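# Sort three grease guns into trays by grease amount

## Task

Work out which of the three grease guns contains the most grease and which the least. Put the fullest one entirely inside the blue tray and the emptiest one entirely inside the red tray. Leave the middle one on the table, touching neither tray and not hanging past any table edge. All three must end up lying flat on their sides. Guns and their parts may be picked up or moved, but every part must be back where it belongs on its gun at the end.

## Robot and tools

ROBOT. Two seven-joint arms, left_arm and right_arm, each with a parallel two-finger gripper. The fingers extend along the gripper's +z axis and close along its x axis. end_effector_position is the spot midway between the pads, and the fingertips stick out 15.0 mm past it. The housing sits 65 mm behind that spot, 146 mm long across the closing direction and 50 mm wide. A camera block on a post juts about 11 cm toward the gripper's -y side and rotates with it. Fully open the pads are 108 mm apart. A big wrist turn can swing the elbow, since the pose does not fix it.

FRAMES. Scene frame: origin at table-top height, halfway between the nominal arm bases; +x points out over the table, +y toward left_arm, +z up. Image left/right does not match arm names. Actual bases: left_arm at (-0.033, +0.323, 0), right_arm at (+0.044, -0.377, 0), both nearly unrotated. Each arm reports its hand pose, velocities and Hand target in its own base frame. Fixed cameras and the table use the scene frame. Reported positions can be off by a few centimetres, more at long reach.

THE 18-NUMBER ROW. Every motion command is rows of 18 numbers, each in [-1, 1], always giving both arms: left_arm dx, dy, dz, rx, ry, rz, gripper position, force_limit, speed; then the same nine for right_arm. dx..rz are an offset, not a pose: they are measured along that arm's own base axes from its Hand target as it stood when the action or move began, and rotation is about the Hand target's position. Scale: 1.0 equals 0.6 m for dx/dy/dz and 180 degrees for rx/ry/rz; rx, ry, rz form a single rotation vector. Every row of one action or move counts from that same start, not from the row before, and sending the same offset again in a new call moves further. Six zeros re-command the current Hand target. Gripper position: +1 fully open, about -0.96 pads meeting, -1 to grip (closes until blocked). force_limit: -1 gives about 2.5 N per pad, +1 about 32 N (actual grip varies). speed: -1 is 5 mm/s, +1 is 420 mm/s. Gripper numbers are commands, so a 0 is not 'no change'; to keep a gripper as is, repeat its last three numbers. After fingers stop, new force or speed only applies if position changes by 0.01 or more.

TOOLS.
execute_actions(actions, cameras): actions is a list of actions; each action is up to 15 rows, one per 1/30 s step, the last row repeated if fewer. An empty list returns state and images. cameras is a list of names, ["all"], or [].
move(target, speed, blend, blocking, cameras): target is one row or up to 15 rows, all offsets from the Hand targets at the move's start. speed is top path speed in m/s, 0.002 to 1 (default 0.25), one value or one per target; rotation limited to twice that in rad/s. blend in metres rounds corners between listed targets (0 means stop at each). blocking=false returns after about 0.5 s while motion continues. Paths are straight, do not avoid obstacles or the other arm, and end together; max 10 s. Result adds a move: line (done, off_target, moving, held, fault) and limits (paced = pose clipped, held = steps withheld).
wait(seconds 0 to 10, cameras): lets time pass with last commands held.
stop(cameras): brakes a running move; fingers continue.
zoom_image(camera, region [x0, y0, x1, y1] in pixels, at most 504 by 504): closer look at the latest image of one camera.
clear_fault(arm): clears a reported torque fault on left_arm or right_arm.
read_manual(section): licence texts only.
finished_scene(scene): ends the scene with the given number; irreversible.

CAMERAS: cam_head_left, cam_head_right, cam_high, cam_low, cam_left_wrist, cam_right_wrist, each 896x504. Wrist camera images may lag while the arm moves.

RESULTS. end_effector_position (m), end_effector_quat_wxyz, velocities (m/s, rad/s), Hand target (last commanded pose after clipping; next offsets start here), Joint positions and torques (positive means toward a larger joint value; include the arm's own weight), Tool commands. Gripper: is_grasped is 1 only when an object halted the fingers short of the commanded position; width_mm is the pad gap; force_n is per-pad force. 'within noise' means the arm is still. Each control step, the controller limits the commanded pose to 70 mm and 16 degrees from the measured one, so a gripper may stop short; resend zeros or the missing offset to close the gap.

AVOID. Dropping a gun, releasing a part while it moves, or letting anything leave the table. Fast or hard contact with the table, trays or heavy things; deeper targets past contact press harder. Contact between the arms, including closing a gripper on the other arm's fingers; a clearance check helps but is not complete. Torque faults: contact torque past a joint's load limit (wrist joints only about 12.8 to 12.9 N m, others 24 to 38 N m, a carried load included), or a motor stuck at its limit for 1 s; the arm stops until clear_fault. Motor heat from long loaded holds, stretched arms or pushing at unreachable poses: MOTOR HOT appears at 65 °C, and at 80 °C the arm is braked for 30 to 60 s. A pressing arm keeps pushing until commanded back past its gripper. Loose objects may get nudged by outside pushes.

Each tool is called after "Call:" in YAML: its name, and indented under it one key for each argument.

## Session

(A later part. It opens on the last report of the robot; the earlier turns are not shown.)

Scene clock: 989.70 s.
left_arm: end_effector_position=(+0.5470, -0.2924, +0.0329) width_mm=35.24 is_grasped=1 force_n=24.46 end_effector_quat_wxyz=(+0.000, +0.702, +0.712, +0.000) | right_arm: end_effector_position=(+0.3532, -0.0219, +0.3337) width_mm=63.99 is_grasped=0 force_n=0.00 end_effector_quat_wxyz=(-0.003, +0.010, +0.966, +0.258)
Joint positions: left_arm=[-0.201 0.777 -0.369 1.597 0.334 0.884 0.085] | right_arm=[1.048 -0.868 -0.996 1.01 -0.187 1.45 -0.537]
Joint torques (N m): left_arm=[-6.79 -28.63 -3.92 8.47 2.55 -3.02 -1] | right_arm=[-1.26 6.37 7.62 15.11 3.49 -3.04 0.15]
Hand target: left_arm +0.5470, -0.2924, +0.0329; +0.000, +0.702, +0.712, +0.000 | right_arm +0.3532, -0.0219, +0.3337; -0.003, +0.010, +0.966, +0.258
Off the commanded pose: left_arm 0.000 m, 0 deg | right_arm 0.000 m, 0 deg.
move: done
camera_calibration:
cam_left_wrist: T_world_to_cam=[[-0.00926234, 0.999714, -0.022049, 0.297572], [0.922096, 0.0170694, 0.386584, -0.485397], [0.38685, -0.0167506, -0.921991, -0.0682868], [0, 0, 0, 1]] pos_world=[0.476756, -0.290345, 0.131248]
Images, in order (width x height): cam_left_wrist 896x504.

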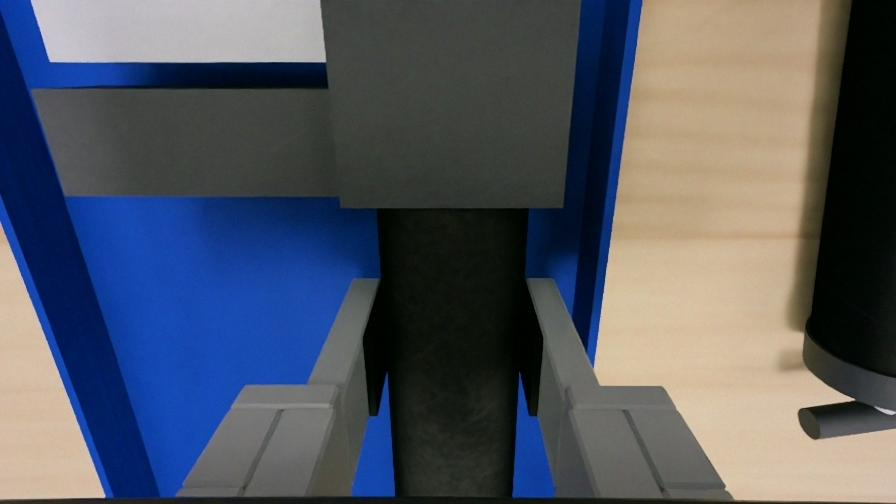

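Call:
move:
  target: [0,0,-0.003,0,0,0,-1,0.5,-0.8, 0,0,0,0,0,0,0.2,-0.5,-0.7]
  speed: 0.01

Call:
move:
  target: [0,0,0,0,0,0,-0.1,0.5,-0.9, 0,0,0,0,0,0,0.2,-0.5,-0.7]
  speed: 0.02
  cameras: ["cam_left_wrist"]

Scene clock: 997.83 s.
left_arm: end_effector_position=(+0.5470, -0.2924, +0.0312) width_mm=35.24 is_grasped=1 force_n=24.74 end_effector_quat_wxyz=(+0.000, +0.702, +0.712, +0.000) | right_arm: end_effector_position=(+0.3532, -0.0219, +0.3337) width_mm=63.99 is_grasped=0 force_n=0.00 end_effector_quat_wxyz=(-0.003, +0.010, +0.966, +0.258)
Joint positions: left_arm=[-0.202 0.78 -0.368 1.597 0.335 0.881 0.084] | right_arm=[1.048 -0.868 -0.996 1.01 -0.187 1.45 -0.537]
Joint torques (N m): left_arm=[-8.01 -17.67 -2.59 7.32 2.71 -3.99 -1.18] | right_arm=[-1.05 6.08 8.09 14.85 3.39 -3.01 0.04]
Hand target: left_arm +0.5470, -0.2924, +0.0311; +0.000, +0.702, +0.712, +0.000 | right_arm +0.3532, -0.0219, +0.3337; -0.003, +0.010, +0.966, +0.258
Off the commanded pose: left_arm 0.000 m, 0 deg | right_arm 0.000 m, 0 deg.
move: done

Scene clock: 998.53 s.
left_arm: end_effector_position=(+0.5470, -0.2925, +0.0311) width_mm=47.50 is_grasped=0 force_n=0.00 end_effector_quat_wxyz=(+0.000, +0.702, +0.712, +0.000) | right_arm: end_effector_position=(+0.3532, -0.0219, +0.3337) width_mm=63.99 is_grasped=0 force_n=0.00 end_effector_quat_wxyz=(-0.003, +0.010, +0.966, +0.258)
Joint positions: left_arm=[-0.202 0.78 -0.368 1.597 0.335 0.881 0.084] | right_arm=[1.048 -0.868 -0.996 1.01 -0.187 1.45 -0.537]
Joint torques (N m): left_arm=[1.77 -55.44 -4.12 14.81 -0.85 -0.03 -0.85] | right_arm=[-1.03 5.88 8.05 14.93 3.42 -3.04 -0.01]
Hand target: left_arm +0.5470, -0.2924, +0.0311; +0.000, +0.702, +0.712, +0.000 | right_arm +0.3532, -0.0219, +0.3337; -0.003, +0.010, +0.966, +0.258
Off the commanded pose: left_arm 0.000 m, 0 deg | right_arm 0.000 m, 0 deg.
move: done
camera_calibration:
cam_left_wrist: T_world_to_cam=[[-0.00917915, 0.999711, -0.0222351, 0.297614], [0.922011, 0.0170685, 0.386787, -0.484648], [0.387054, -0.0169507, -0.921901, -0.0702086], [0, 0, 0, 1]] pos_world=[0.476757, -0.290445, 0.129347]
Images, in order (width x height): cam_left_wrist 896x504.

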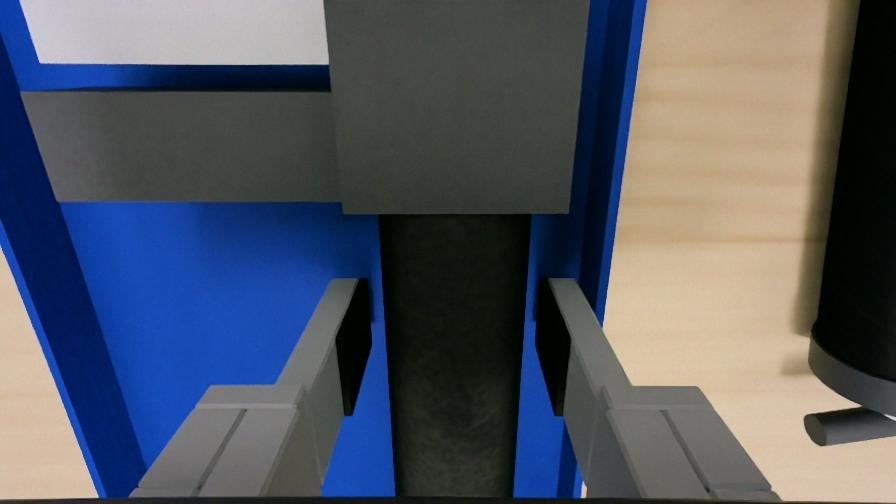

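Call:
move:
  target:
    - [0,0,0.2,0,0,0,-0.1,0.5,-0.9, 0,0,0,0,0,0,0.2,-0.5,-0.7]
    - [-0.1167,0.524,0.148,0,0,0.0267,0.2,0.5,-0.5, 0,0,0,0,0,0,0.2,-0.5,-0.7]
  speed: [0.15,0.3]
  blend: [0.02,0]
  cameras: ["cam_left_wrist","cam_high"]

Scene clock: 1017.80 s.
left_arm: end_effector_position=(+0.4770, +0.0220, +0.1199) width_mm=64.00 is_grasped=0 force_n=0.00 end_effector_quat_wxyz=(+0.000, +0.672, +0.741, +0.000) | right_arm: end_effector_position=(+0.3532, -0.0219, +0.3337) width_mm=63.99 is_grasped=0 force_n=0.00 end_effector_quat_wxyz=(-0.003, +0.010, +0.966, +0.258)
Joint positions: left_arm=[0.316 0.171 -0.277 0.977 0.065 0.814 0.686] | right_arm=[1.048 -0.868 -0.996 1.01 -0.187 1.45 -0.537]
Joint torques (N m): left_arm=[3.76 -39.57 0.68 8.89 -1.95 -2.75 0.69] | right_arm=[-1.14 5.61 8.32 15.05 3.12 -2.98 -0.07]
Hand target: left_arm +0.4770, +0.0220, +0.1199; +0.000, +0.672, +0.741, +0.000 | right_arm +0.3532, -0.0219, +0.3337; -0.003, +0.010, +0.966, +0.258
Off the commanded pose: left_arm 0.000 m, 0 deg | right_arm 0.000 m, 0 deg.
move: done
camera_calibration:
cam_left_wrist: T_world_to_cam=[[-0.0929626, 0.995427, -0.0219824, 0.0244934], [0.91741, 0.0942147, 0.386631, -0.459336], [0.386934, 0.0157753, -0.921973, 0.0435118], [0, 0, 0, 1]] pos_world=[0.40684, 0.0182084, 0.218248]
Images, in order (width x height): cam_high 896x504, cam_left_wrist 896x504.

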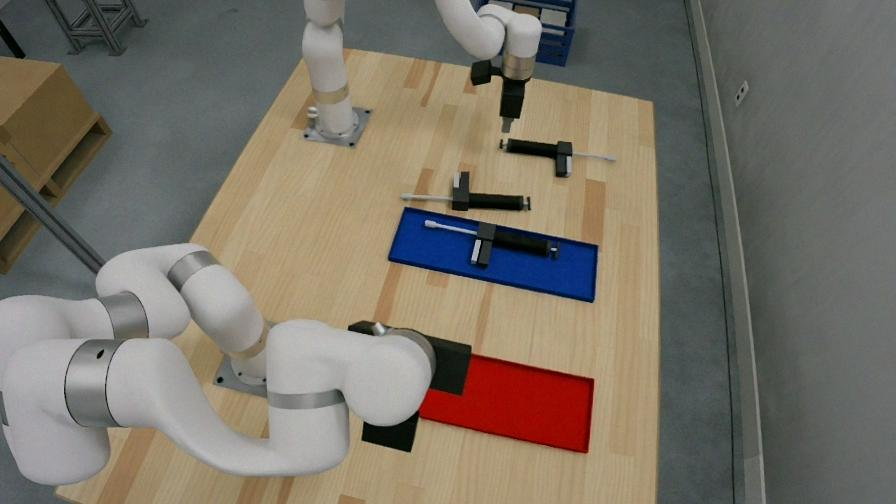

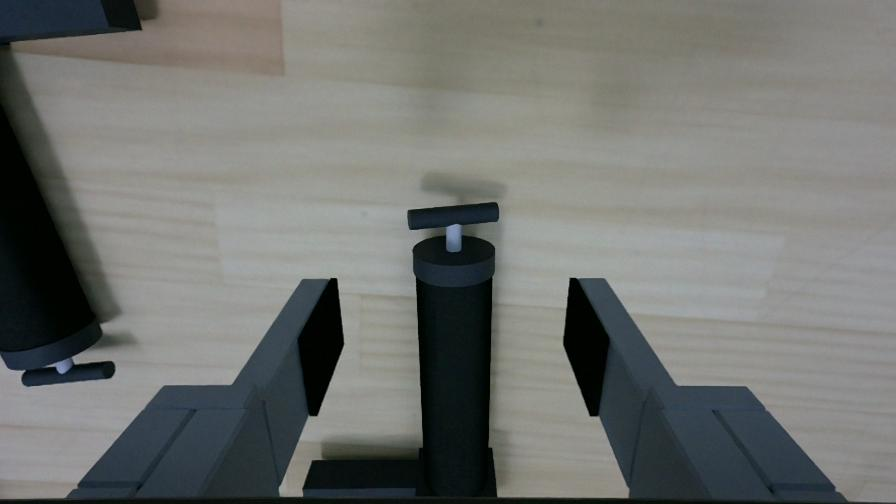

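Call:
move:
  target:
    - [-0.0117,0.0012,-0.1248,0,0,0,0.2,-0.5,-0.5, 0,0,0,0,0,0,0.2,-0.5,-0.7]
    - [-0.0117,0.0012,-0.1598,0,0,0,0.2,-0.5,-0.5, 0,0,0,0,0,0,0.2,-0.5,-0.7]
    - [-0.0117,0.0012,-0.1598,0,0,0,-1,-0.5,-0.6, 0,0,0,0,0,0,0.2,-0.5,-0.7]
  speed: [0.15,0.05,0.05]
  cameras: ["cam_left_wrist"]

Scene clock: 1035.50 s.
left_arm: end_effector_position=(+0.4699, +0.0227, +0.0240) width_mm=38.98 is_grasped=0 force_n=21.00 end_effector_quat_wxyz=(+0.000, +0.672, +0.741, +0.000) | right_arm: end_effector_position=(+0.3532, -0.0219, +0.3337) width_mm=63.99 is_grasped=0 force_n=0.00 end_effector_quat_wxyz=(-0.003, +0.010, +0.966, +0.258)
Joint positions: left_arm=[0.293 0.362 -0.239 0.901 0.161 0.555 0.62] | right_arm=[1.048 -0.868 -0.996 1.01 -0.187 1.45 -0.537]
Joint torques (N m): left_arm=[-4.91 -19.73 -0.18 13.51 1.9 -2.84 -1.04] | right_arm=[-1.04 5.08 8.76 14.82 2.74 -3.06 -0.4]
Hand target: left_arm +0.4699, +0.0228, +0.0240; +0.000, +0.672, +0.741, +0.000 | right_arm +0.3532, -0.0219, +0.3337; -0.003, +0.010, +0.966, +0.258
Off the commanded pose: left_arm 0.000 m, 0 deg | right_arm 0.000 m, 0 deg.
move: done
camera_calibration:
cam_left_wrist: T_world_to_cam=[[-0.0929599, 0.995427, -0.0219708, 0.0210259], [0.917446, 0.0942092, 0.386546, -0.415814], [0.386849, 0.0157763, -0.922008, -0.0421306], [0, 0, 0, 1]] pos_world=[0.399739, 0.0189084, 0.122349]
Images, in order (width x height): cam_left_wrist 896x504.

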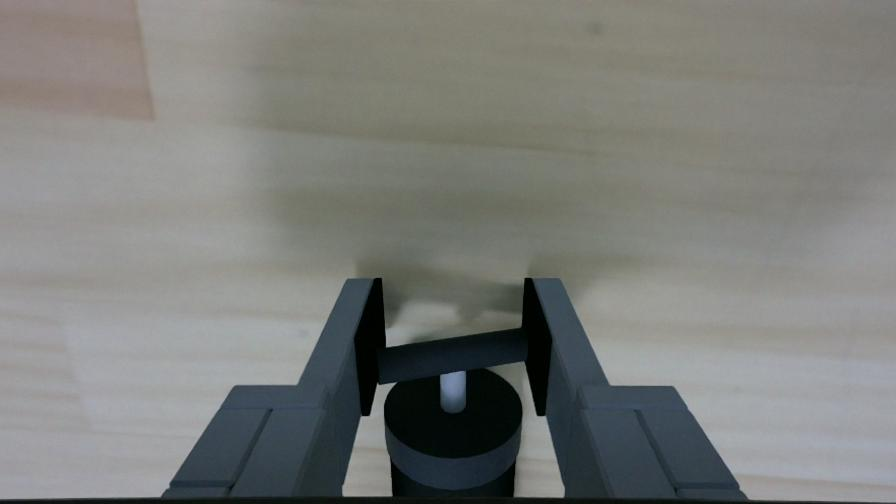

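Call:
move:
  target: [-0.0498,-0.0048,0,0,0,0,-1,-0.5,-0.6, 0,0,0,0,0,0,0.2,-0.5,-0.7]
  speed: 0.05
  cameras: ["cam_left_wrist"]

Scene clock: 1040.27 s.
left_arm: end_effector_position=(+0.4401, +0.0199, +0.0240) width_mm=38.98 is_grasped=1 force_n=20.99 end_effector_quat_wxyz=(+0.000, +0.672, +0.741, +0.000) | right_arm: end_effector_position=(+0.3532, -0.0219, +0.3337) width_mm=63.99 is_grasped=0 force_n=0.00 end_effector_quat_wxyz=(-0.003, +0.010, +0.966, +0.258)
Joint positions: left_arm=[0.305 0.288 -0.249 0.786 0.145 0.511 0.627] | right_arm=[1.048 -0.868 -0.996 1.01 -0.187 1.45 -0.537]
Joint torques (N m): left_arm=[5.08 -39.23 -3.64 6.55 -2.16 -2.64 0.4] | right_arm=[-1.04 4.52 9.2 14.84 2.8 -3.02 -0.47]
Hand target: left_arm +0.4401, +0.0199, +0.0240; +0.000, +0.672, +0.741, +0.000 | right_arm +0.3532, -0.0219, +0.3337; -0.003, +0.010, +0.966, +0.258
Off the commanded pose: left_arm 0.000 m, 0 deg | right_arm 0.000 m, 0 deg.
move: done
camera_calibration:
cam_left_wrist: T_world_to_cam=[[-0.0929626, 0.995427, -0.0219824, 0.0211449], [0.91741, 0.0942147, 0.386631, -0.388198], [0.386934, 0.0157753, -0.921973, -0.0305928], [0, 0, 0, 1]] pos_world=[0.36994, 0.0160084, 0.122348]
Images, in order (width x height): cam_left_wrist 896x504.

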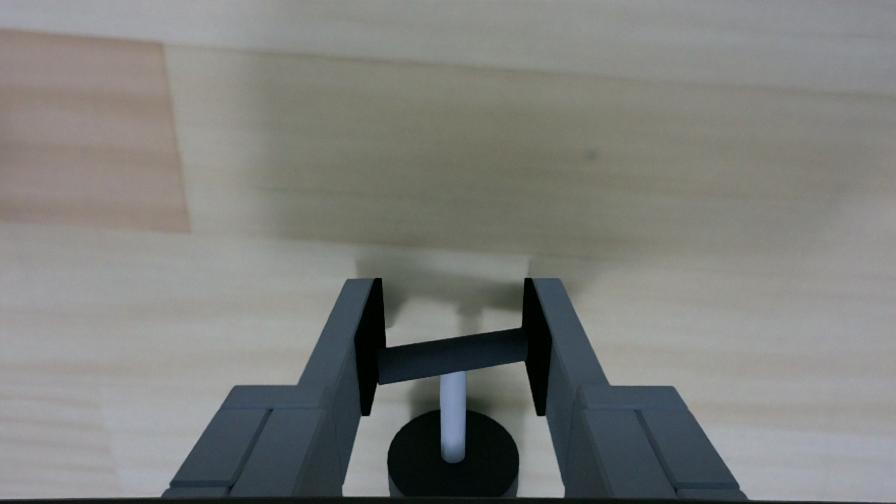

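Call:
move:
  target: [-0.0498,-0.0048,0,0,0,0,-1,-0.5,-0.6, 0,0,0,0,0,0,0.2,-0.5,-0.7]
  speed: 0.05
  cameras: ["cam_left_wrist","cam_high"]

Scene clock: 1049.87 s.
left_arm: end_effector_position=(+0.4102, +0.0170, +0.0240) width_mm=38.98 is_grasped=1 force_n=21.03 end_effector_quat_wxyz=(+0.000, +0.672, +0.741, +0.000) | right_arm: end_effector_position=(+0.3532, -0.0219, +0.3337) width_mm=63.99 is_grasped=0 force_n=0.00 end_effector_quat_wxyz=(-0.003, +0.010, +0.966, +0.258)
Joint positions: left_arm=[0.316 0.214 -0.261 0.674 0.123 0.471 0.639] | right_arm=[1.048 -0.868 -0.996 1.01 -0.187 1.45 -0.537]
Joint torques (N m): left_arm=[5.17 -36.38 -3.28 6.09 -2.04 -2.49 0.82] | right_arm=[-1.2 4.66 9.51 14.63 2.59 -3.08 -0.62]
Hand target: left_arm +0.4102, +0.0170, +0.0240; +0.000, +0.672, +0.741, +0.000 | right_arm +0.3532, -0.0219, +0.3337; -0.003, +0.010, +0.966, +0.258
Off the commanded pose: left_arm 0.000 m, 0 deg | right_arm 0.000 m, 0 deg.
move: done
camera_calibration:
cam_left_wrist: T_world_to_cam=[[-0.0930537, 0.995418, -0.0220214, 0.0212882], [0.9174, 0.0943138, 0.386629, -0.360492], [0.386935, 0.0157748, -0.921972, -0.0189781], [0, 0, 0, 1]] pos_world=[0.340039, 0.0131081, 0.122348]
Images, in order (width x height): cam_high 896x504, cam_left_wrist 896x504.

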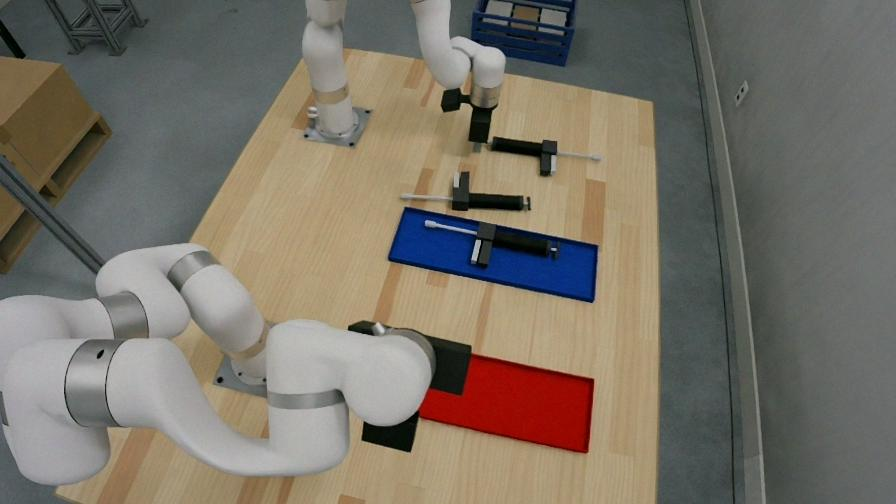

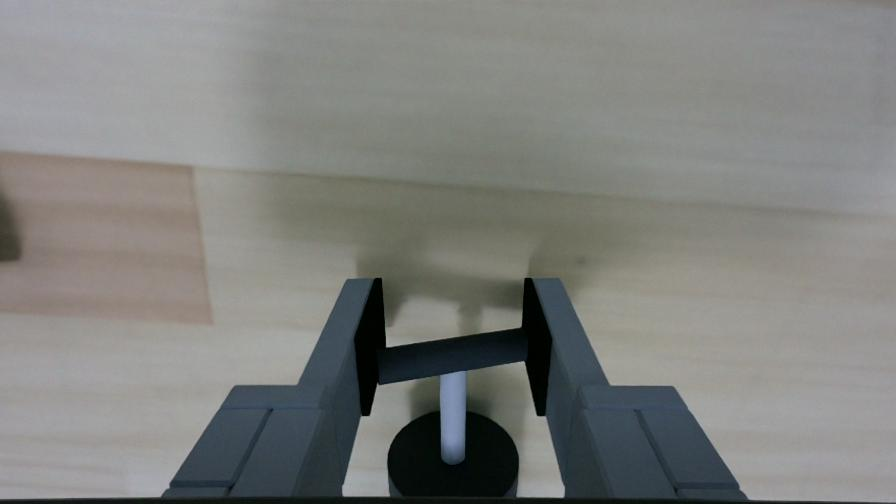

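Call:
move:
  target: [0.0332,0.0032,0,0,0,0,-1,-0.5,-0.6, 0,0,0,0,0,0,0.2,-0.5,-0.7]
  speed: 0.05
  cameras: ["cam_left_wrist"]

Scene clock: 1059.73 s.
left_arm: end_effector_position=(+0.4301, +0.0189, +0.0240) width_mm=38.98 is_grasped=1 force_n=20.98 end_effector_quat_wxyz=(+0.000, +0.672, +0.741, +0.000) | right_arm: end_effector_position=(+0.3532, -0.0219, +0.3337) width_mm=63.99 is_grasped=0 force_n=0.00 end_effector_quat_wxyz=(-0.003, +0.010, +0.966, +0.258)
Joint positions: left_arm=[0.309 0.264 -0.253 0.748 0.139 0.497 0.63] | right_arm=[1.048 -0.868 -0.996 1.01 -0.187 1.45 -0.537]
Joint torques (N m): left_arm=[-4.6 -17.17 0.81 13.71 2.37 0.22 -0.73] | right_arm=[-1.15 4.04 9.76 14.47 2.44 -3.05 -0.67]
Hand target: left_arm +0.4301, +0.0189, +0.0240; +0.000, +0.672, +0.741, +0.000 | right_arm +0.3532, -0.0219, +0.3337; -0.003, +0.010, +0.966, +0.258
Off the commanded pose: left_arm 0.000 m, 0 deg | right_arm 0.000 m, 0 deg.
move: done
camera_calibration:
cam_left_wrist: T_world_to_cam=[[-0.0929681, 0.995427, -0.0219743, 0.0212116], [0.917445, 0.0942181, 0.386546, -0.378932], [0.386849, 0.0157762, -0.922008, -0.0266725], [0, 0, 0, 1]] pos_world=[0.359939, 0.0150084, 0.122349]
Images, in order (width x height): cam_left_wrist 896x504.

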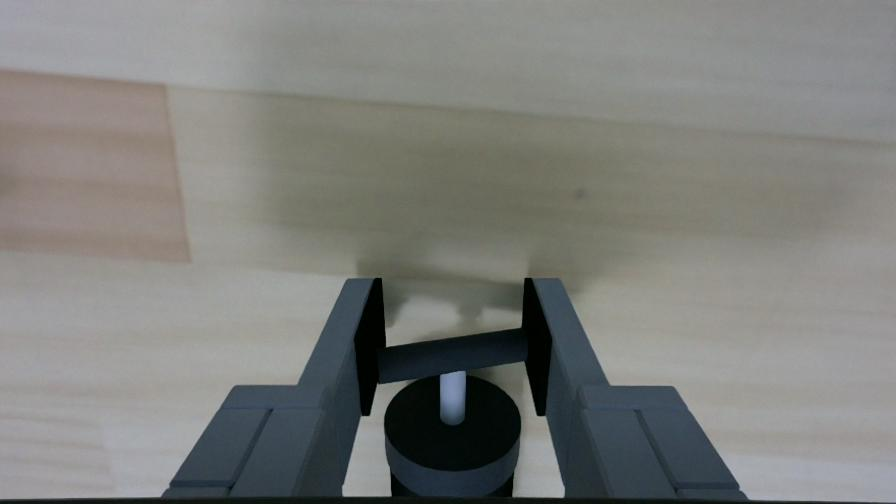

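Call:
move:
  target: [0.0249,0.0024,0,0,0,0,-1,-0.5,-0.6, 0,0,0,0,0,0,0.2,-0.5,-0.7]
  speed: 0.05
  cameras: ["cam_left_wrist"]

Scene clock: 1067.83 s.
left_arm: end_effector_position=(+0.4450, +0.0204, +0.0240) width_mm=38.98 is_grasped=1 force_n=20.98 end_effector_quat_wxyz=(+0.000, +0.672, +0.741, +0.000) | right_arm: end_effector_position=(+0.3532, -0.0219, +0.3337) width_mm=63.99 is_grasped=0 force_n=0.00 end_effector_quat_wxyz=(-0.003, +0.010, +0.966, +0.258)
Joint positions: left_arm=[0.303 0.301 -0.248 0.805 0.148 0.518 0.625] | right_arm=[1.048 -0.868 -0.996 1.01 -0.187 1.45 -0.537]
Joint torques (N m): left_arm=[-5.39 -18.03 0.08 13.79 2.89 0.09 -1.25] | right_arm=[-1.04 3.84 9.95 14.28 2.5 -2.95 -0.9]
Hand target: left_arm +0.4450, +0.0204, +0.0240; +0.000, +0.672, +0.741, +0.000 | right_arm +0.3532, -0.0219, +0.3337; -0.003, +0.010, +0.966, +0.258
Off the commanded pose: left_arm 0.000 m, 0 deg | right_arm 0.000 m, 0 deg.
move: done
camera_calibration:
cam_left_wrist: T_world_to_cam=[[-0.0929681, 0.995427, -0.0219743, 0.021113], [0.917445, 0.0942181, 0.386546, -0.392835], [0.386849, 0.0157762, -0.922008, -0.0324989], [0, 0, 0, 1]] pos_world=[0.374939, 0.0165084, 0.122349]
Images, in order (width x height): cam_left_wrist 896x504.

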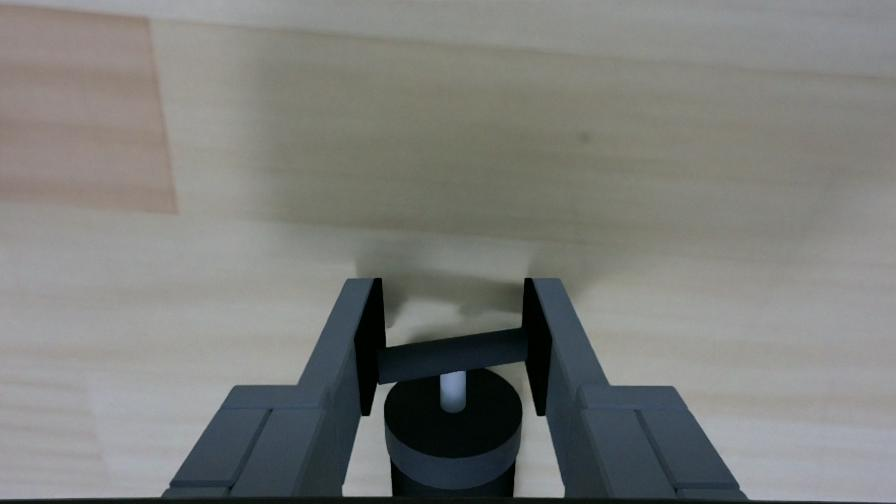

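Call:
move:
  target: [-0.0498,-0.0048,0,0,0,0,-1,-0.5,-0.6, 0,0,0,0,0,0,0.2,-0.5,-0.7]
  speed: 0.012
  cameras: ["cam_left_wrist"]

Scene clock: 1087.37 s.
left_arm: end_effector_position=(+0.4152, +0.0175, +0.0240) width_mm=38.98 is_grasped=1 force_n=20.97 end_effector_quat_wxyz=(+0.000, +0.672, +0.741, +0.000) | right_arm: end_effector_position=(+0.3532, -0.0219, +0.3337) width_mm=63.99 is_grasped=0 force_n=0.00 end_effector_quat_wxyz=(-0.003, +0.010, +0.966, +0.258)
Joint positions: left_arm=[0.315 0.227 -0.26 0.693 0.127 0.477 0.636] | right_arm=[1.048 -0.868 -0.996 1.01 -0.187 1.45 -0.537]
Joint torques (N m): left_arm=[5.19 -37.11 -3.26 6.46 -2.06 -2.7 0.82] | right_arm=[-0.96 3.22 10.5 14.25 2.17 -2.96 -1.12]
Hand target: left_arm +0.4152, +0.0175, +0.0240; +0.000, +0.672, +0.741, +0.000 | right_arm +0.3532, -0.0219, +0.3337; -0.003, +0.010, +0.966, +0.258
Off the commanded pose: left_arm 0.000 m, 0 deg | right_arm 0.000 m, 0 deg.
move: done
camera_calibration:
cam_left_wrist: T_world_to_cam=[[-0.0930547, 0.995417, -0.0220219, 0.0212562], [0.9174, 0.0943149, 0.386629, -0.365126], [0.386935, 0.0157748, -0.921972, -0.0209207], [0, 0, 0, 1]] pos_world=[0.345039, 0.0136081, 0.122348]
Images, in order (width x height): cam_left_wrist 896x504.

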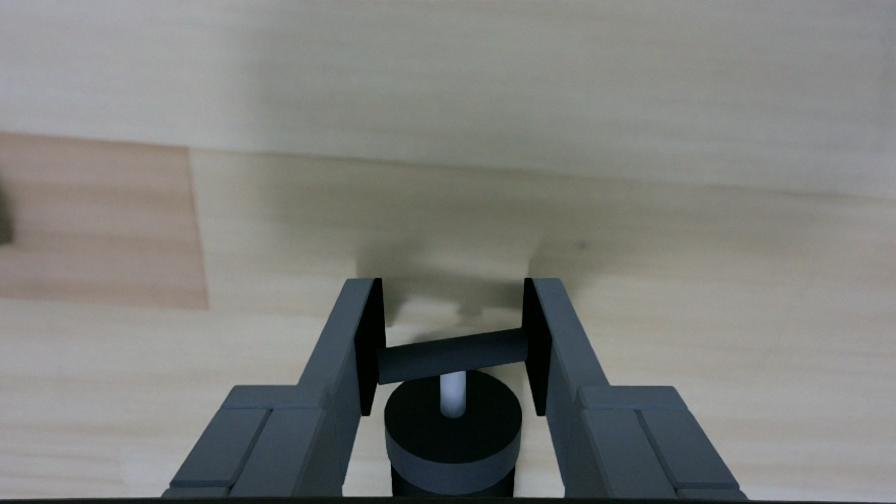

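Call:
move:
  target:
    - [0.0133,0.0013,0,0,0,0,-1,-0.5,-0.6, 0,0,0,0,0,0,0.2,-0.5,-0.7]
    - [0.0133,0.0013,0,0,0,0,0.2,-0.5,-0.6, 0,0,0,0,0,0,0.2,-0.5,-0.7]
    - [0.0133,0.0013,0.15,0,0,0,0.2,-0.5,-0.6, 0,0,0,0,0,0,0.2,-0.5,-0.7]
    - [0.18,0.016,0.2,0,0,0,0.4,0.5,0, 0,0,0,0,0,0,0.2,-0.5,-0.7]
  speed: [0.05,0.05,0.2,0.2]
  cameras: ["cam_left_wrist"]

Scene clock: 1151.00 s.
left_arm: end_effector_position=(+0.5231, +0.0271, +0.1440) width_mm=75.00 is_grasped=0 force_n=0.00 end_effector_quat_wxyz=(+0.000, +0.672, +0.741, +0.000) | right_arm: end_effector_position=(+0.3532, -0.0219, +0.3337) width_mm=63.99 is_grasped=0 force_n=0.00 end_effector_quat_wxyz=(-0.003, +0.010, +0.966, +0.258)
Joint positions: left_arm=[0.311 0.276 -0.28 1.193 0.095 0.93 0.673] | right_arm=[1.048 -0.868 -0.996 1.01 -0.187 1.45 -0.537]
Joint torques (N m): left_arm=[-5.25 -20.16 0.08 15.75 2.75 0.21 -1.18] | right_arm=[-1.26 2.86 10.83 14.21 2.06 -3.07 -1.41]
Hand target: left_arm +0.5232, +0.0271, +0.1440; +0.000, +0.672, +0.741, +0.000 | right_arm +0.3532, -0.0219, +0.3337; -0.003, +0.010, +0.966, +0.258
Off the commanded pose: left_arm 0.000 m, 0 deg | right_arm 0.000 m, 0 deg.
move: done
camera_calibration:
cam_left_wrist: T_world_to_cam=[[-0.0929599, 0.995427, -0.0219708, 0.0243368], [0.917446, 0.0942092, 0.386546, -0.511504], [0.386849, 0.0157763, -0.922008, 0.0478235], [0, 0, 0, 1]] pos_world=[0.453039, 0.0232084, 0.242349]
Images, in order (width x height): cam_left_wrist 896x504.

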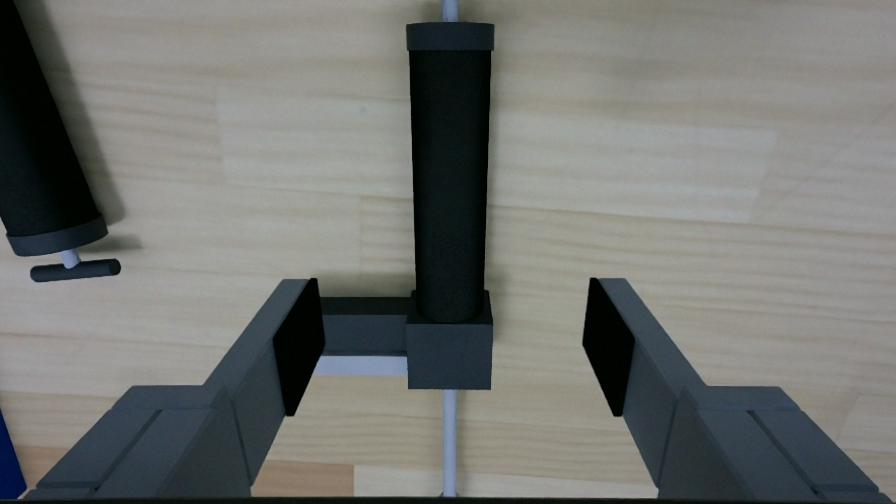

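Call:
move:
  target:
    - [0.033,0.0032,0,0,0,-0.5,0.4,0.5,0, 0,0,0,0,0,0,0.2,-0.5,-0.7]
    - [0.033,0.0032,0,0,0,-1.0,0.4,0.5,0, 0,0,0,0,0,0,0.2,-0.5,-0.7]
  speed: 0.5
  cameras: ["cam_left_wrist"]

Scene clock: 1173.03 s.
left_arm: end_effector_position=(+0.5430, +0.0290, +0.1440) width_mm=75.00 is_grasped=0 force_n=0.00 end_effector_quat_wxyz=(+0.000, +0.741, -0.672, +0.000) | right_arm: end_effector_position=(+0.3532, -0.0219, +0.3337) width_mm=63.99 is_grasped=0 force_n=0.00 end_effector_quat_wxyz=(-0.003, +0.010, +0.966, +0.258)
Joint positions: left_arm=[0.701 0.423 -0.733 1.288 0.334 0.991 3.656] | right_arm=[1.048 -0.868 -0.996 1.01 -0.187 1.45 -0.537]
Joint torques (N m): left_arm=[5.05 -18.21 -9.1 15.43 -1.27 0.15 0.75] | right_arm=[-1.13 2.27 11.48 13.94 1.67 -3.03 -1.63]
Hand target: left_arm +0.5430, +0.0290, +0.1440; +0.000, +0.741, -0.672, +0.000 | right_arm +0.3532, -0.0219, +0.3337; -0.003, +0.010, +0.966, +0.258
Off the commanded pose: left_arm 0.000 m, 0 deg | right_arm 0.000 m, 0 deg.
move: done
camera_calibration:
cam_left_wrist: T_world_to_cam=[[0.0929246, -0.995428, -0.0220744, -0.0188771], [-0.917413, -0.0942154, 0.386622, 0.471831], [-0.386934, -0.0156753, -0.921974, 0.461168], [0, 0, 0, 1]] pos_world=[0.61306, 0.0328919, 0.242348]
Images, in order (width x height): cam_left_wrist 896x504.

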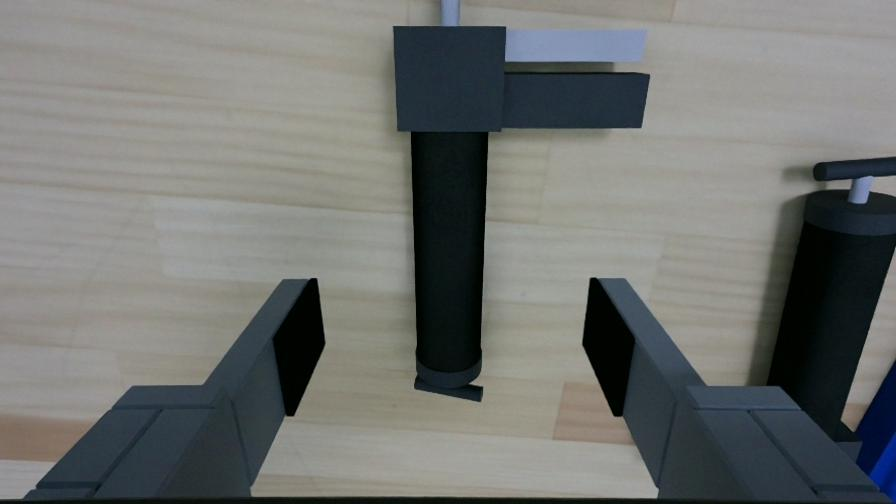

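Call:
move:
  target:
    - [0,0,-0.165,0,0,0,0.4,0.5,0, 0,0,0,0,0,0,0.2,-0.5,-0.7]
    - [0,0,-0.19,0,0,0,0.4,0.5,0, 0,0,0,0,0,0,0.2,-0.5,-0.7]
    - [0,0,-0.19,0,0,0,-1,0.6,-0.6, 0,0,0,0,0,0,0.2,-0.5,-0.7]
    - [0,0,0,0,0,0,-1,0.6,-0.6, 0,0,0,0,0,0,0.2,-0.5,-0.7]
  speed: [0.2,0.05,0.05,0.15]

Call:
move:
  target:
    - [-0.1433,-0.5433,0.01,0,0,0.474,-1,0.6,-0.6, 0,0,0,0,0,0,0.2,-0.5,-0.7]
  speed: [0.3]
  cameras: ["cam_left_wrist","cam_right_wrist","cam_head_left"]

Scene clock: 1192.23 s.
left_arm: end_effector_position=(+0.5429, +0.0290, +0.1440) width_mm=35.04 is_grasped=1 force_n=37.15 end_effector_quat_wxyz=(+0.000, +0.741, -0.672, +0.000) | right_arm: end_effector_position=(+0.3532, -0.0219, +0.3337) width_mm=63.99 is_grasped=0 force_n=0.00 end_effector_quat_wxyz=(-0.003, +0.010, +0.966, +0.258)
Joint positions: left_arm=[0.703 0.424 -0.735 1.288 0.335 0.991 3.655] | right_arm=[1.048 -0.868 -0.996 1.01 -0.187 1.45 -0.537]
Joint torques (N m): left_arm=[4.86 -44.51 -9.92 17.16 -1.96 -0.18 0.92] | right_arm=[-1.14 1.78 11.77 13.89 1.84 -3.05 -1.73]
Hand target: left_arm +0.5430, +0.0290, +0.1440; +0.000, +0.741, -0.672, +0.000 | right_arm +0.3532, -0.0219, +0.3337; -0.003, +0.010, +0.966, +0.258
Off the commanded pose: left_arm 0.000 m, 0 deg | right_arm 0.000 m, 0 deg.
move: done

Scene clock: 1195.20 s.
left_arm: end_effector_position=(+0.4570, -0.2969, +0.1500) width_mm=35.04 is_grasped=1 force_n=37.06 end_effector_quat_wxyz=(+0.000, +1.000, +0.008, +0.000) | right_arm: end_effector_position=(+0.3532, -0.0219, +0.3337) width_mm=63.99 is_grasped=0 force_n=0.00 end_effector_quat_wxyz=(-0.003, +0.010, +0.966, +0.258)
Joint positions: left_arm=[0.016 0.4 -0.67 1.3 0.293 0.999 1.565] | right_arm=[1.048 -0.868 -0.996 1.01 -0.187 1.45 -0.537]
Joint torques (N m): left_arm=[-4.19 -21.18 -4.75 17.45 2.78 0.1 -1.14] | right_arm=[-0.96 1.7 12.07 14.05 1.95 -2.93 -1.65]
Hand target: left_arm +0.4570, -0.2970, +0.1500; +0.000, +1.000, +0.008, +0.000 | right_arm +0.3532, -0.0219, +0.3337; -0.003, +0.010, +0.966, +0.258
Off the commanded pose: left_arm 0.000 m, 0 deg | right_arm 0.000 m, 0 deg.
move: done
camera_calibration:
cam_left_wrist: T_world_to_cam=[[0.99969, 0.0115464, -0.0220432, -0.450617], [0.0191737, -0.922061, 0.38657, -0.313879], [-0.0158617, -0.386873, -0.921996, 0.148531], [0, 0, 0, 1]] pos_world=[0.458851, -0.22675, 0.248348]
cam_right_wrist: T_world_to_cam=[[-0.9999, 0.00727751, 0.0121249, 0.341547], [0.0140215, 0.621553, 0.783247, -0.224916], [-0.00183616, 0.783339, -0.621592, 0.34213], [0, 0, 0, 1]] pos_world=[0.345295, -0.130692, 0.384689]
Images, in order (width x height): cam_head_left 896x504, cam_left_wrist 896x504, cam_right_wrist 896x504.

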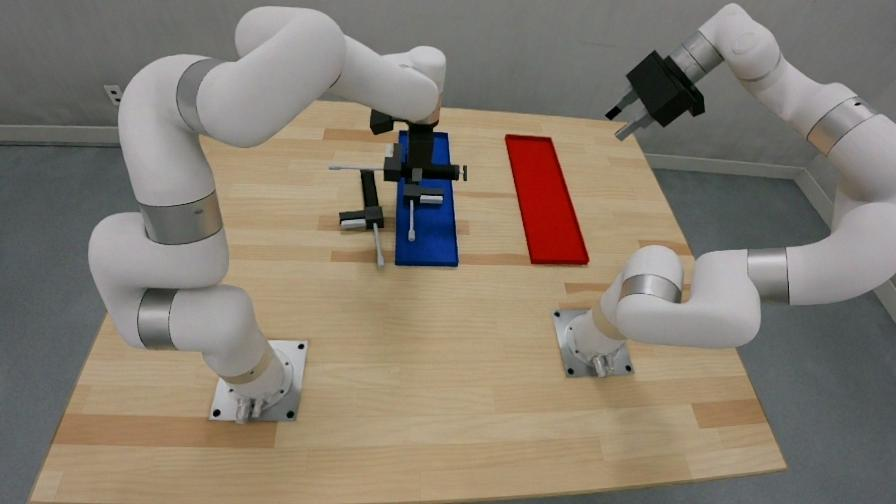

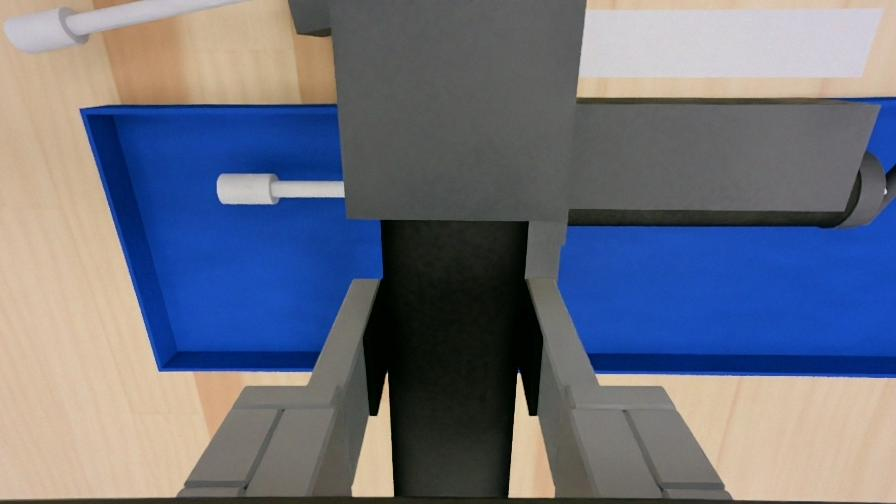

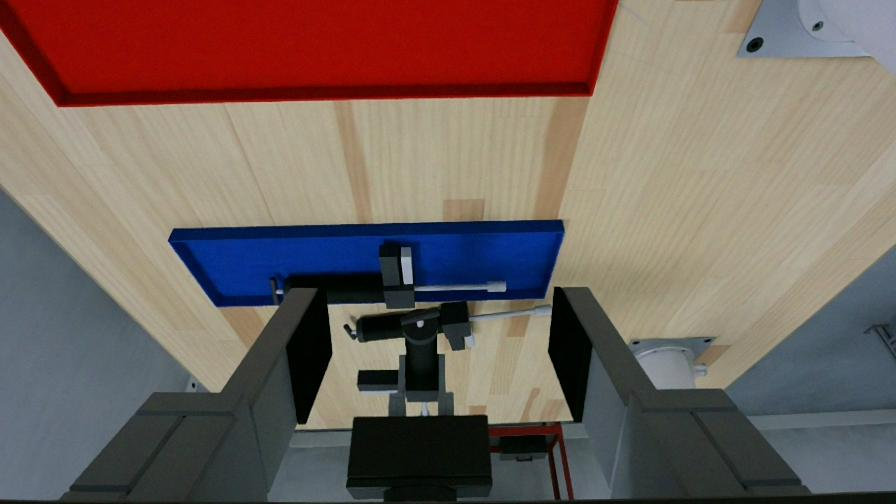

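Call:
move:
  target: [0,0,0,0,0,0,-1,0.6,-0.6, 0.0033,0.4517,-0.2415,0,-0.111,0,0.2,-0.5,-0.7]
  speed: 0.2
  cameras: ["cam_right_wrist"]

Scene clock: 1219.80 s.
left_arm: end_effector_position=(+0.4570, -0.2970, +0.1500) width_mm=35.04 is_grasped=1 force_n=37.06 end_effector_quat_wxyz=(+0.000, +1.000, +0.008, +0.000) | right_arm: end_effector_position=(+0.3552, +0.2491, +0.1888) width_mm=63.99 is_grasped=0 force_n=0.00 end_effector_quat_wxyz=(+0.165, -0.035, +0.952, +0.256)
Joint positions: left_arm=[0.016 0.4 -0.67 1.3 0.293 0.999 1.565] | right_arm=[1.375 -0.501 -0.916 0.404 -0.237 0.201 -0.224]
Joint torques (N m): left_arm=[-3.03 -21.88 -8.67 17.05 0.06 -0.9 -0.32] | right_arm=[3.35 2.27 2.43 16.71 2.76 -4.49 -0.76]
Hand target: left_arm +0.4570, -0.2970, +0.1500; +0.000, +1.000, +0.008, +0.000 | right_arm +0.3552, +0.2491, +0.1888; +0.165, -0.035, +0.952, +0.256
Off the commanded pose: left_arm 0.000 m, 0 deg | right_arm 0.000 m, 0 deg.
move: done
camera_calibration:
cam_right_wrist: T_world_to_cam=[[-0.943863, 0.00733217, -0.330255, 0.388049], [-0.254407, 0.621577, 0.740891, -0.176603], [0.210711, 0.783319, -0.584818, -0.0426155], [0, 0, 0, 1]] pos_world=[0.330316, 0.140308, 0.234076]
Images, in order (width x height): cam_right_wrist 896x504.

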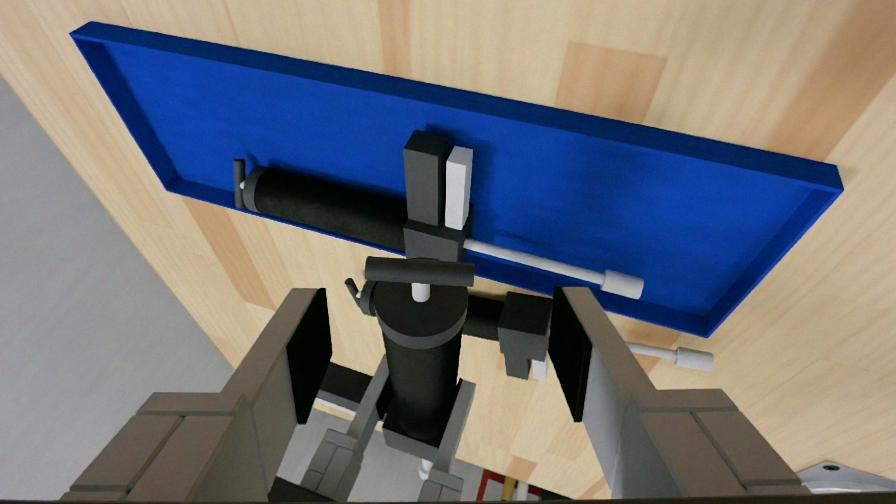

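Call:
move:
  target:
    - [0,0,0,0,0,0,-1,0.6,-0.6, 0.0343,0.0465,-0.0797,0,0,0,0.2,-0.5,-0.7]
    - [0,0,0,0,0,0,-1,0.6,-0.6, 0.0343,0.0465,-0.0797,0,0,0,-1,-0.5,-0.6]
  speed: [0.1,0.1]
  cameras: ["cam_right_wrist"]

Call:
move:
  target: [0,0,0,0,0,0,-1,0.6,-0.6, 0,-0.0333,0,0,0,0,-1,-0.5,-0.6]
  speed: 0.06
  cameras: ["cam_right_wrist"]

Scene clock: 1247.30 s.
left_arm: end_effector_position=(+0.4569, -0.2970, +0.1500) width_mm=35.04 is_grasped=1 force_n=40.61 end_effector_quat_wxyz=(+0.000, +1.000, +0.008, +0.000) | right_arm: end_effector_position=(+0.3760, +0.2770, +0.1412) width_mm=39.37 is_grasped=1 force_n=28.25 end_effector_quat_wxyz=(+0.165, -0.035, +0.952, +0.256)
Joint positions: left_arm=[0.016 0.4 -0.67 1.3 0.293 0.999 1.565] | right_arm=[1.889 -0.33 -1.353 0.464 0.021 -0.001 -0.421]
Joint torques (N m): left_arm=[0.5 -24.82 -7.85 17.22 0.56 -1.73 0.08] | right_arm=[5.68 -3.84 5.43 9.3 1.37 -1.4 -1.66]
Hand target: left_arm +0.4570, -0.2970, +0.1500; +0.000, +1.000, +0.008, +0.000 | right_arm +0.3758, +0.2770, +0.1410; +0.165, -0.035, +0.952, +0.256
Off the commanded pose: left_arm 0.000 m, 0 deg | right_arm 0.000 m, 0 deg.
move: done
camera_calibration:
cam_right_wrist: T_world_to_cam=[[-0.943676, 0.00778174, -0.330778, 0.391588], [-0.254598, 0.621416, 0.74096, -0.153257], [0.211317, 0.783442, -0.584435, -0.0970369], [0, 0, 0, 1]] pos_world=[0.351019, 0.168212, 0.186374]
Images, in order (width x height): cam_right_wrist 896x504.

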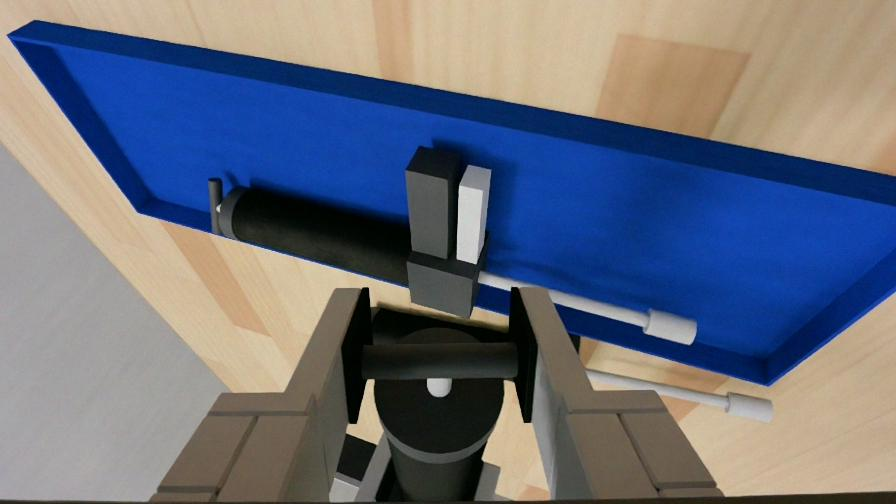

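Scene clock: 1248.13 s.
left_arm: end_effector_position=(+0.4570, -0.2970, +0.1500) width_mm=35.04 is_grasped=1 force_n=39.82 end_effector_quat_wxyz=(+0.000, +1.000, +0.008, +0.000) | right_arm: end_effector_position=(+0.3758, +0.2570, +0.1410) width_mm=39.37 is_grasped=1 force_n=28.15 end_effector_quat_wxyz=(+0.165, -0.035, +0.952, +0.256)
Joint positions: left_arm=[0.016 0.4 -0.67 1.3 0.293 0.999 1.565] | right_arm=[1.767 -0.367 -1.291 0.433 -0.02 0.018 -0.44]
Joint torques (N m): left_arm=[8.57 -30.41 -1.89 17.04 2.58 -1.75 -0.33] | right_arm=[-2.66 -4.08 8.17 5.42 -3.57 0.21 -0.73]
Hand target: left_arm +0.4570, -0.2970, +0.1500; +0.000, +1.000, +0.008, +0.000 | right_arm +0.3758, +0.2570, +0.1410; +0.165, -0.035, +0.952, +0.256
Off the commanded pose: left_arm 0.000 m, 0 deg | right_arm 0.000 m, 0 deg.
move: done
camera_calibration:
cam_right_wrist: T_world_to_cam=[[-0.943827, 0.00712032, -0.330364, 0.391687], [-0.254622, 0.621558, 0.740833, -0.14083], [0.210615, 0.783336, -0.58483, -0.081143], [0, 0, 0, 1]] pos_world=[0.350917, 0.148307, 0.186276]
Images, in order (width x height): cam_right_wrist 896x504.

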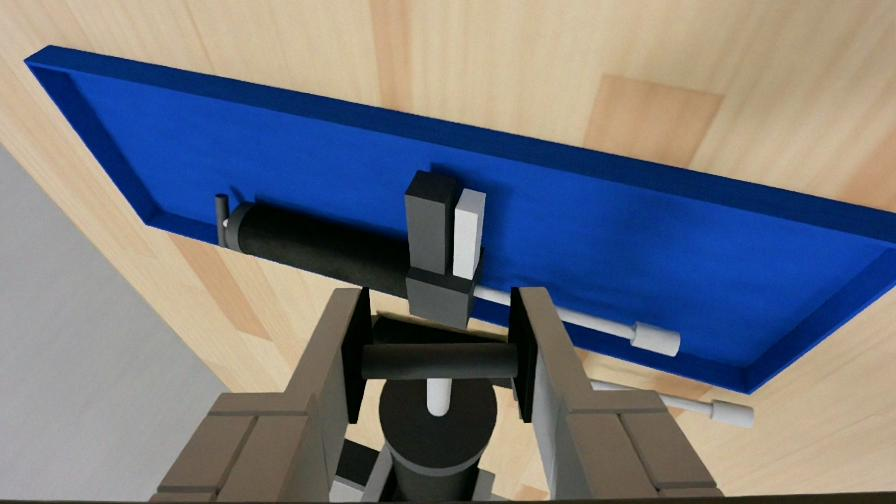

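Call:
move:
  target: [0,0,0,0,0,0,-1,0.6,-0.6, 0,-0.0333,0,0,0,0,-1,-0.5,-0.6]
  speed: 0.06
  cameras: ["cam_right_wrist"]

Scene clock: 1254.47 s.
left_arm: end_effector_position=(+0.4570, -0.2971, +0.1501) width_mm=35.04 is_grasped=1 force_n=37.06 end_effector_quat_wxyz=(+0.000, +1.000, +0.008, +0.000) | right_arm: end_effector_position=(+0.3758, +0.2370, +0.1410) width_mm=39.37 is_grasped=1 force_n=27.78 end_effector_quat_wxyz=(+0.165, -0.035, +0.952, +0.256)
Joint positions: left_arm=[0.016 0.4 -0.67 1.3 0.293 0.999 1.565] | right_arm=[1.66 -0.406 -1.248 0.406 -0.058 0.041 -0.462]
Joint torques (N m): left_arm=[11.66 -43.69 4.2 13.57 5.45 1.17 -0.33] | right_arm=[-13.03 -3 2.17 5.29 -2.54 0.49 -1.75]
Hand target: left_arm +0.4570, -0.2970, +0.1500; +0.000, +1.000, +0.008, +0.000 | right_arm +0.3758, +0.2370, +0.1410; +0.165, -0.035, +0.952, +0.256
Off the commanded pose: left_arm 0.000 m, 0 deg | right_arm 0.000 m, 0 deg.
move: done
camera_calibration:
cam_right_wrist: T_world_to_cam=[[-0.943839, 0.0072732, -0.330325, 0.391807], [-0.254497, 0.621577, 0.74086, -0.128451], [0.210711, 0.783319, -0.584818, -0.0655106], [0, 0, 0, 1]] pos_world=[0.350916, 0.128308, 0.186276]
Images, in order (width x height): cam_right_wrist 896x504.

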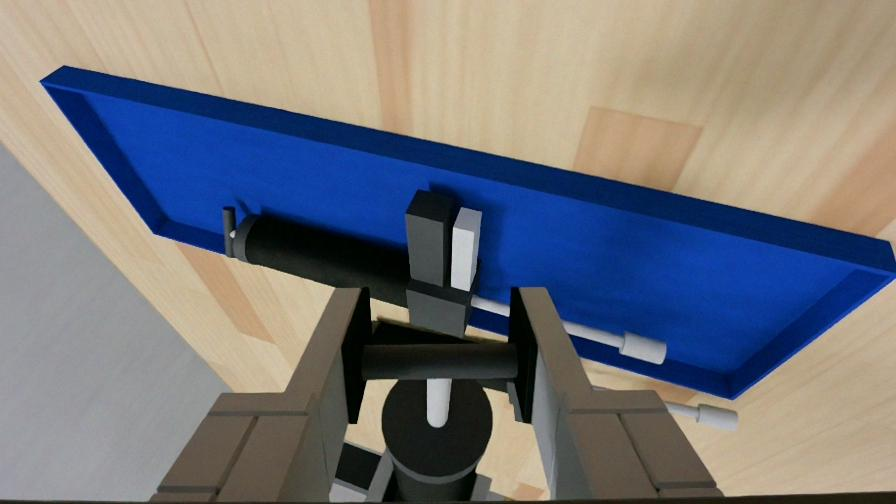

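Call:
move:
  target:
    - [0,0,0,0,0,0,-1,0.6,-0.6, 0,0.0667,0,0,0,0,-1,-0.5,-0.6]
    - [0,0,0,0,0,0,-1,0.6,-0.6, 0,0.0667,0,0,0,0,0.2,-0.5,-0.3]
  speed: [0.08,0.08]
  cameras: ["cam_right_wrist"]

Scene clock: 1270.13 s.
left_arm: end_effector_position=(+0.4571, -0.2972, +0.1501) width_mm=35.04 is_grasped=1 force_n=37.01 end_effector_quat_wxyz=(+0.000, +1.000, +0.008, +0.001) | right_arm: end_effector_position=(+0.3757, +0.2771, +0.1410) width_mm=63.99 is_grasped=0 force_n=0.00 end_effector_quat_wxyz=(+0.165, -0.035, +0.952, +0.256)
Joint positions: left_arm=[0.016 0.4 -0.67 1.3 0.293 0.999 1.564] | right_arm=[1.889 -0.33 -1.352 0.464 0.025 -0.001 -0.424]
Joint torques (N m): left_arm=[-2.29 -32.3 -5.75 14.31 -0.69 -0.26 -0.64] | right_arm=[-2.64 -4.38 3.81 13.79 1.36 -3.45 -0.74]
Hand target: left_arm +0.4570, -0.2970, +0.1500; +0.000, +1.000, +0.008, +0.000 | right_arm +0.3758, +0.2770, +0.1410; +0.165, -0.035, +0.952, +0.256
Off the commanded pose: left_arm 0.000 m, 0 deg | right_arm 0.000 m, 0 deg.
move: done
camera_calibration:
cam_right_wrist: T_world_to_cam=[[-0.943859, 0.00720002, -0.330269, 0.391525], [-0.254501, 0.621557, 0.740875, -0.153312], [0.210616, 0.783336, -0.58483, -0.0968098], [0, 0, 0, 1]] pos_world=[0.350916, 0.168308, 0.186276]
Images, in order (width x height): cam_right_wrist 896x504.

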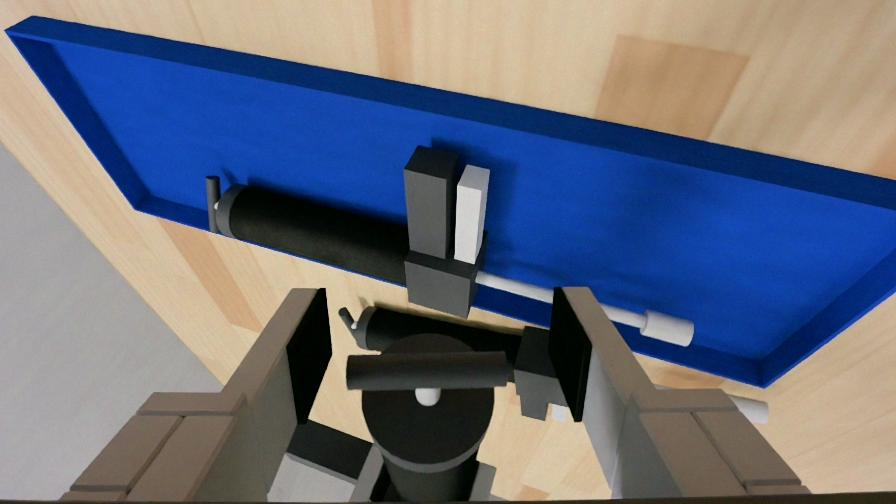

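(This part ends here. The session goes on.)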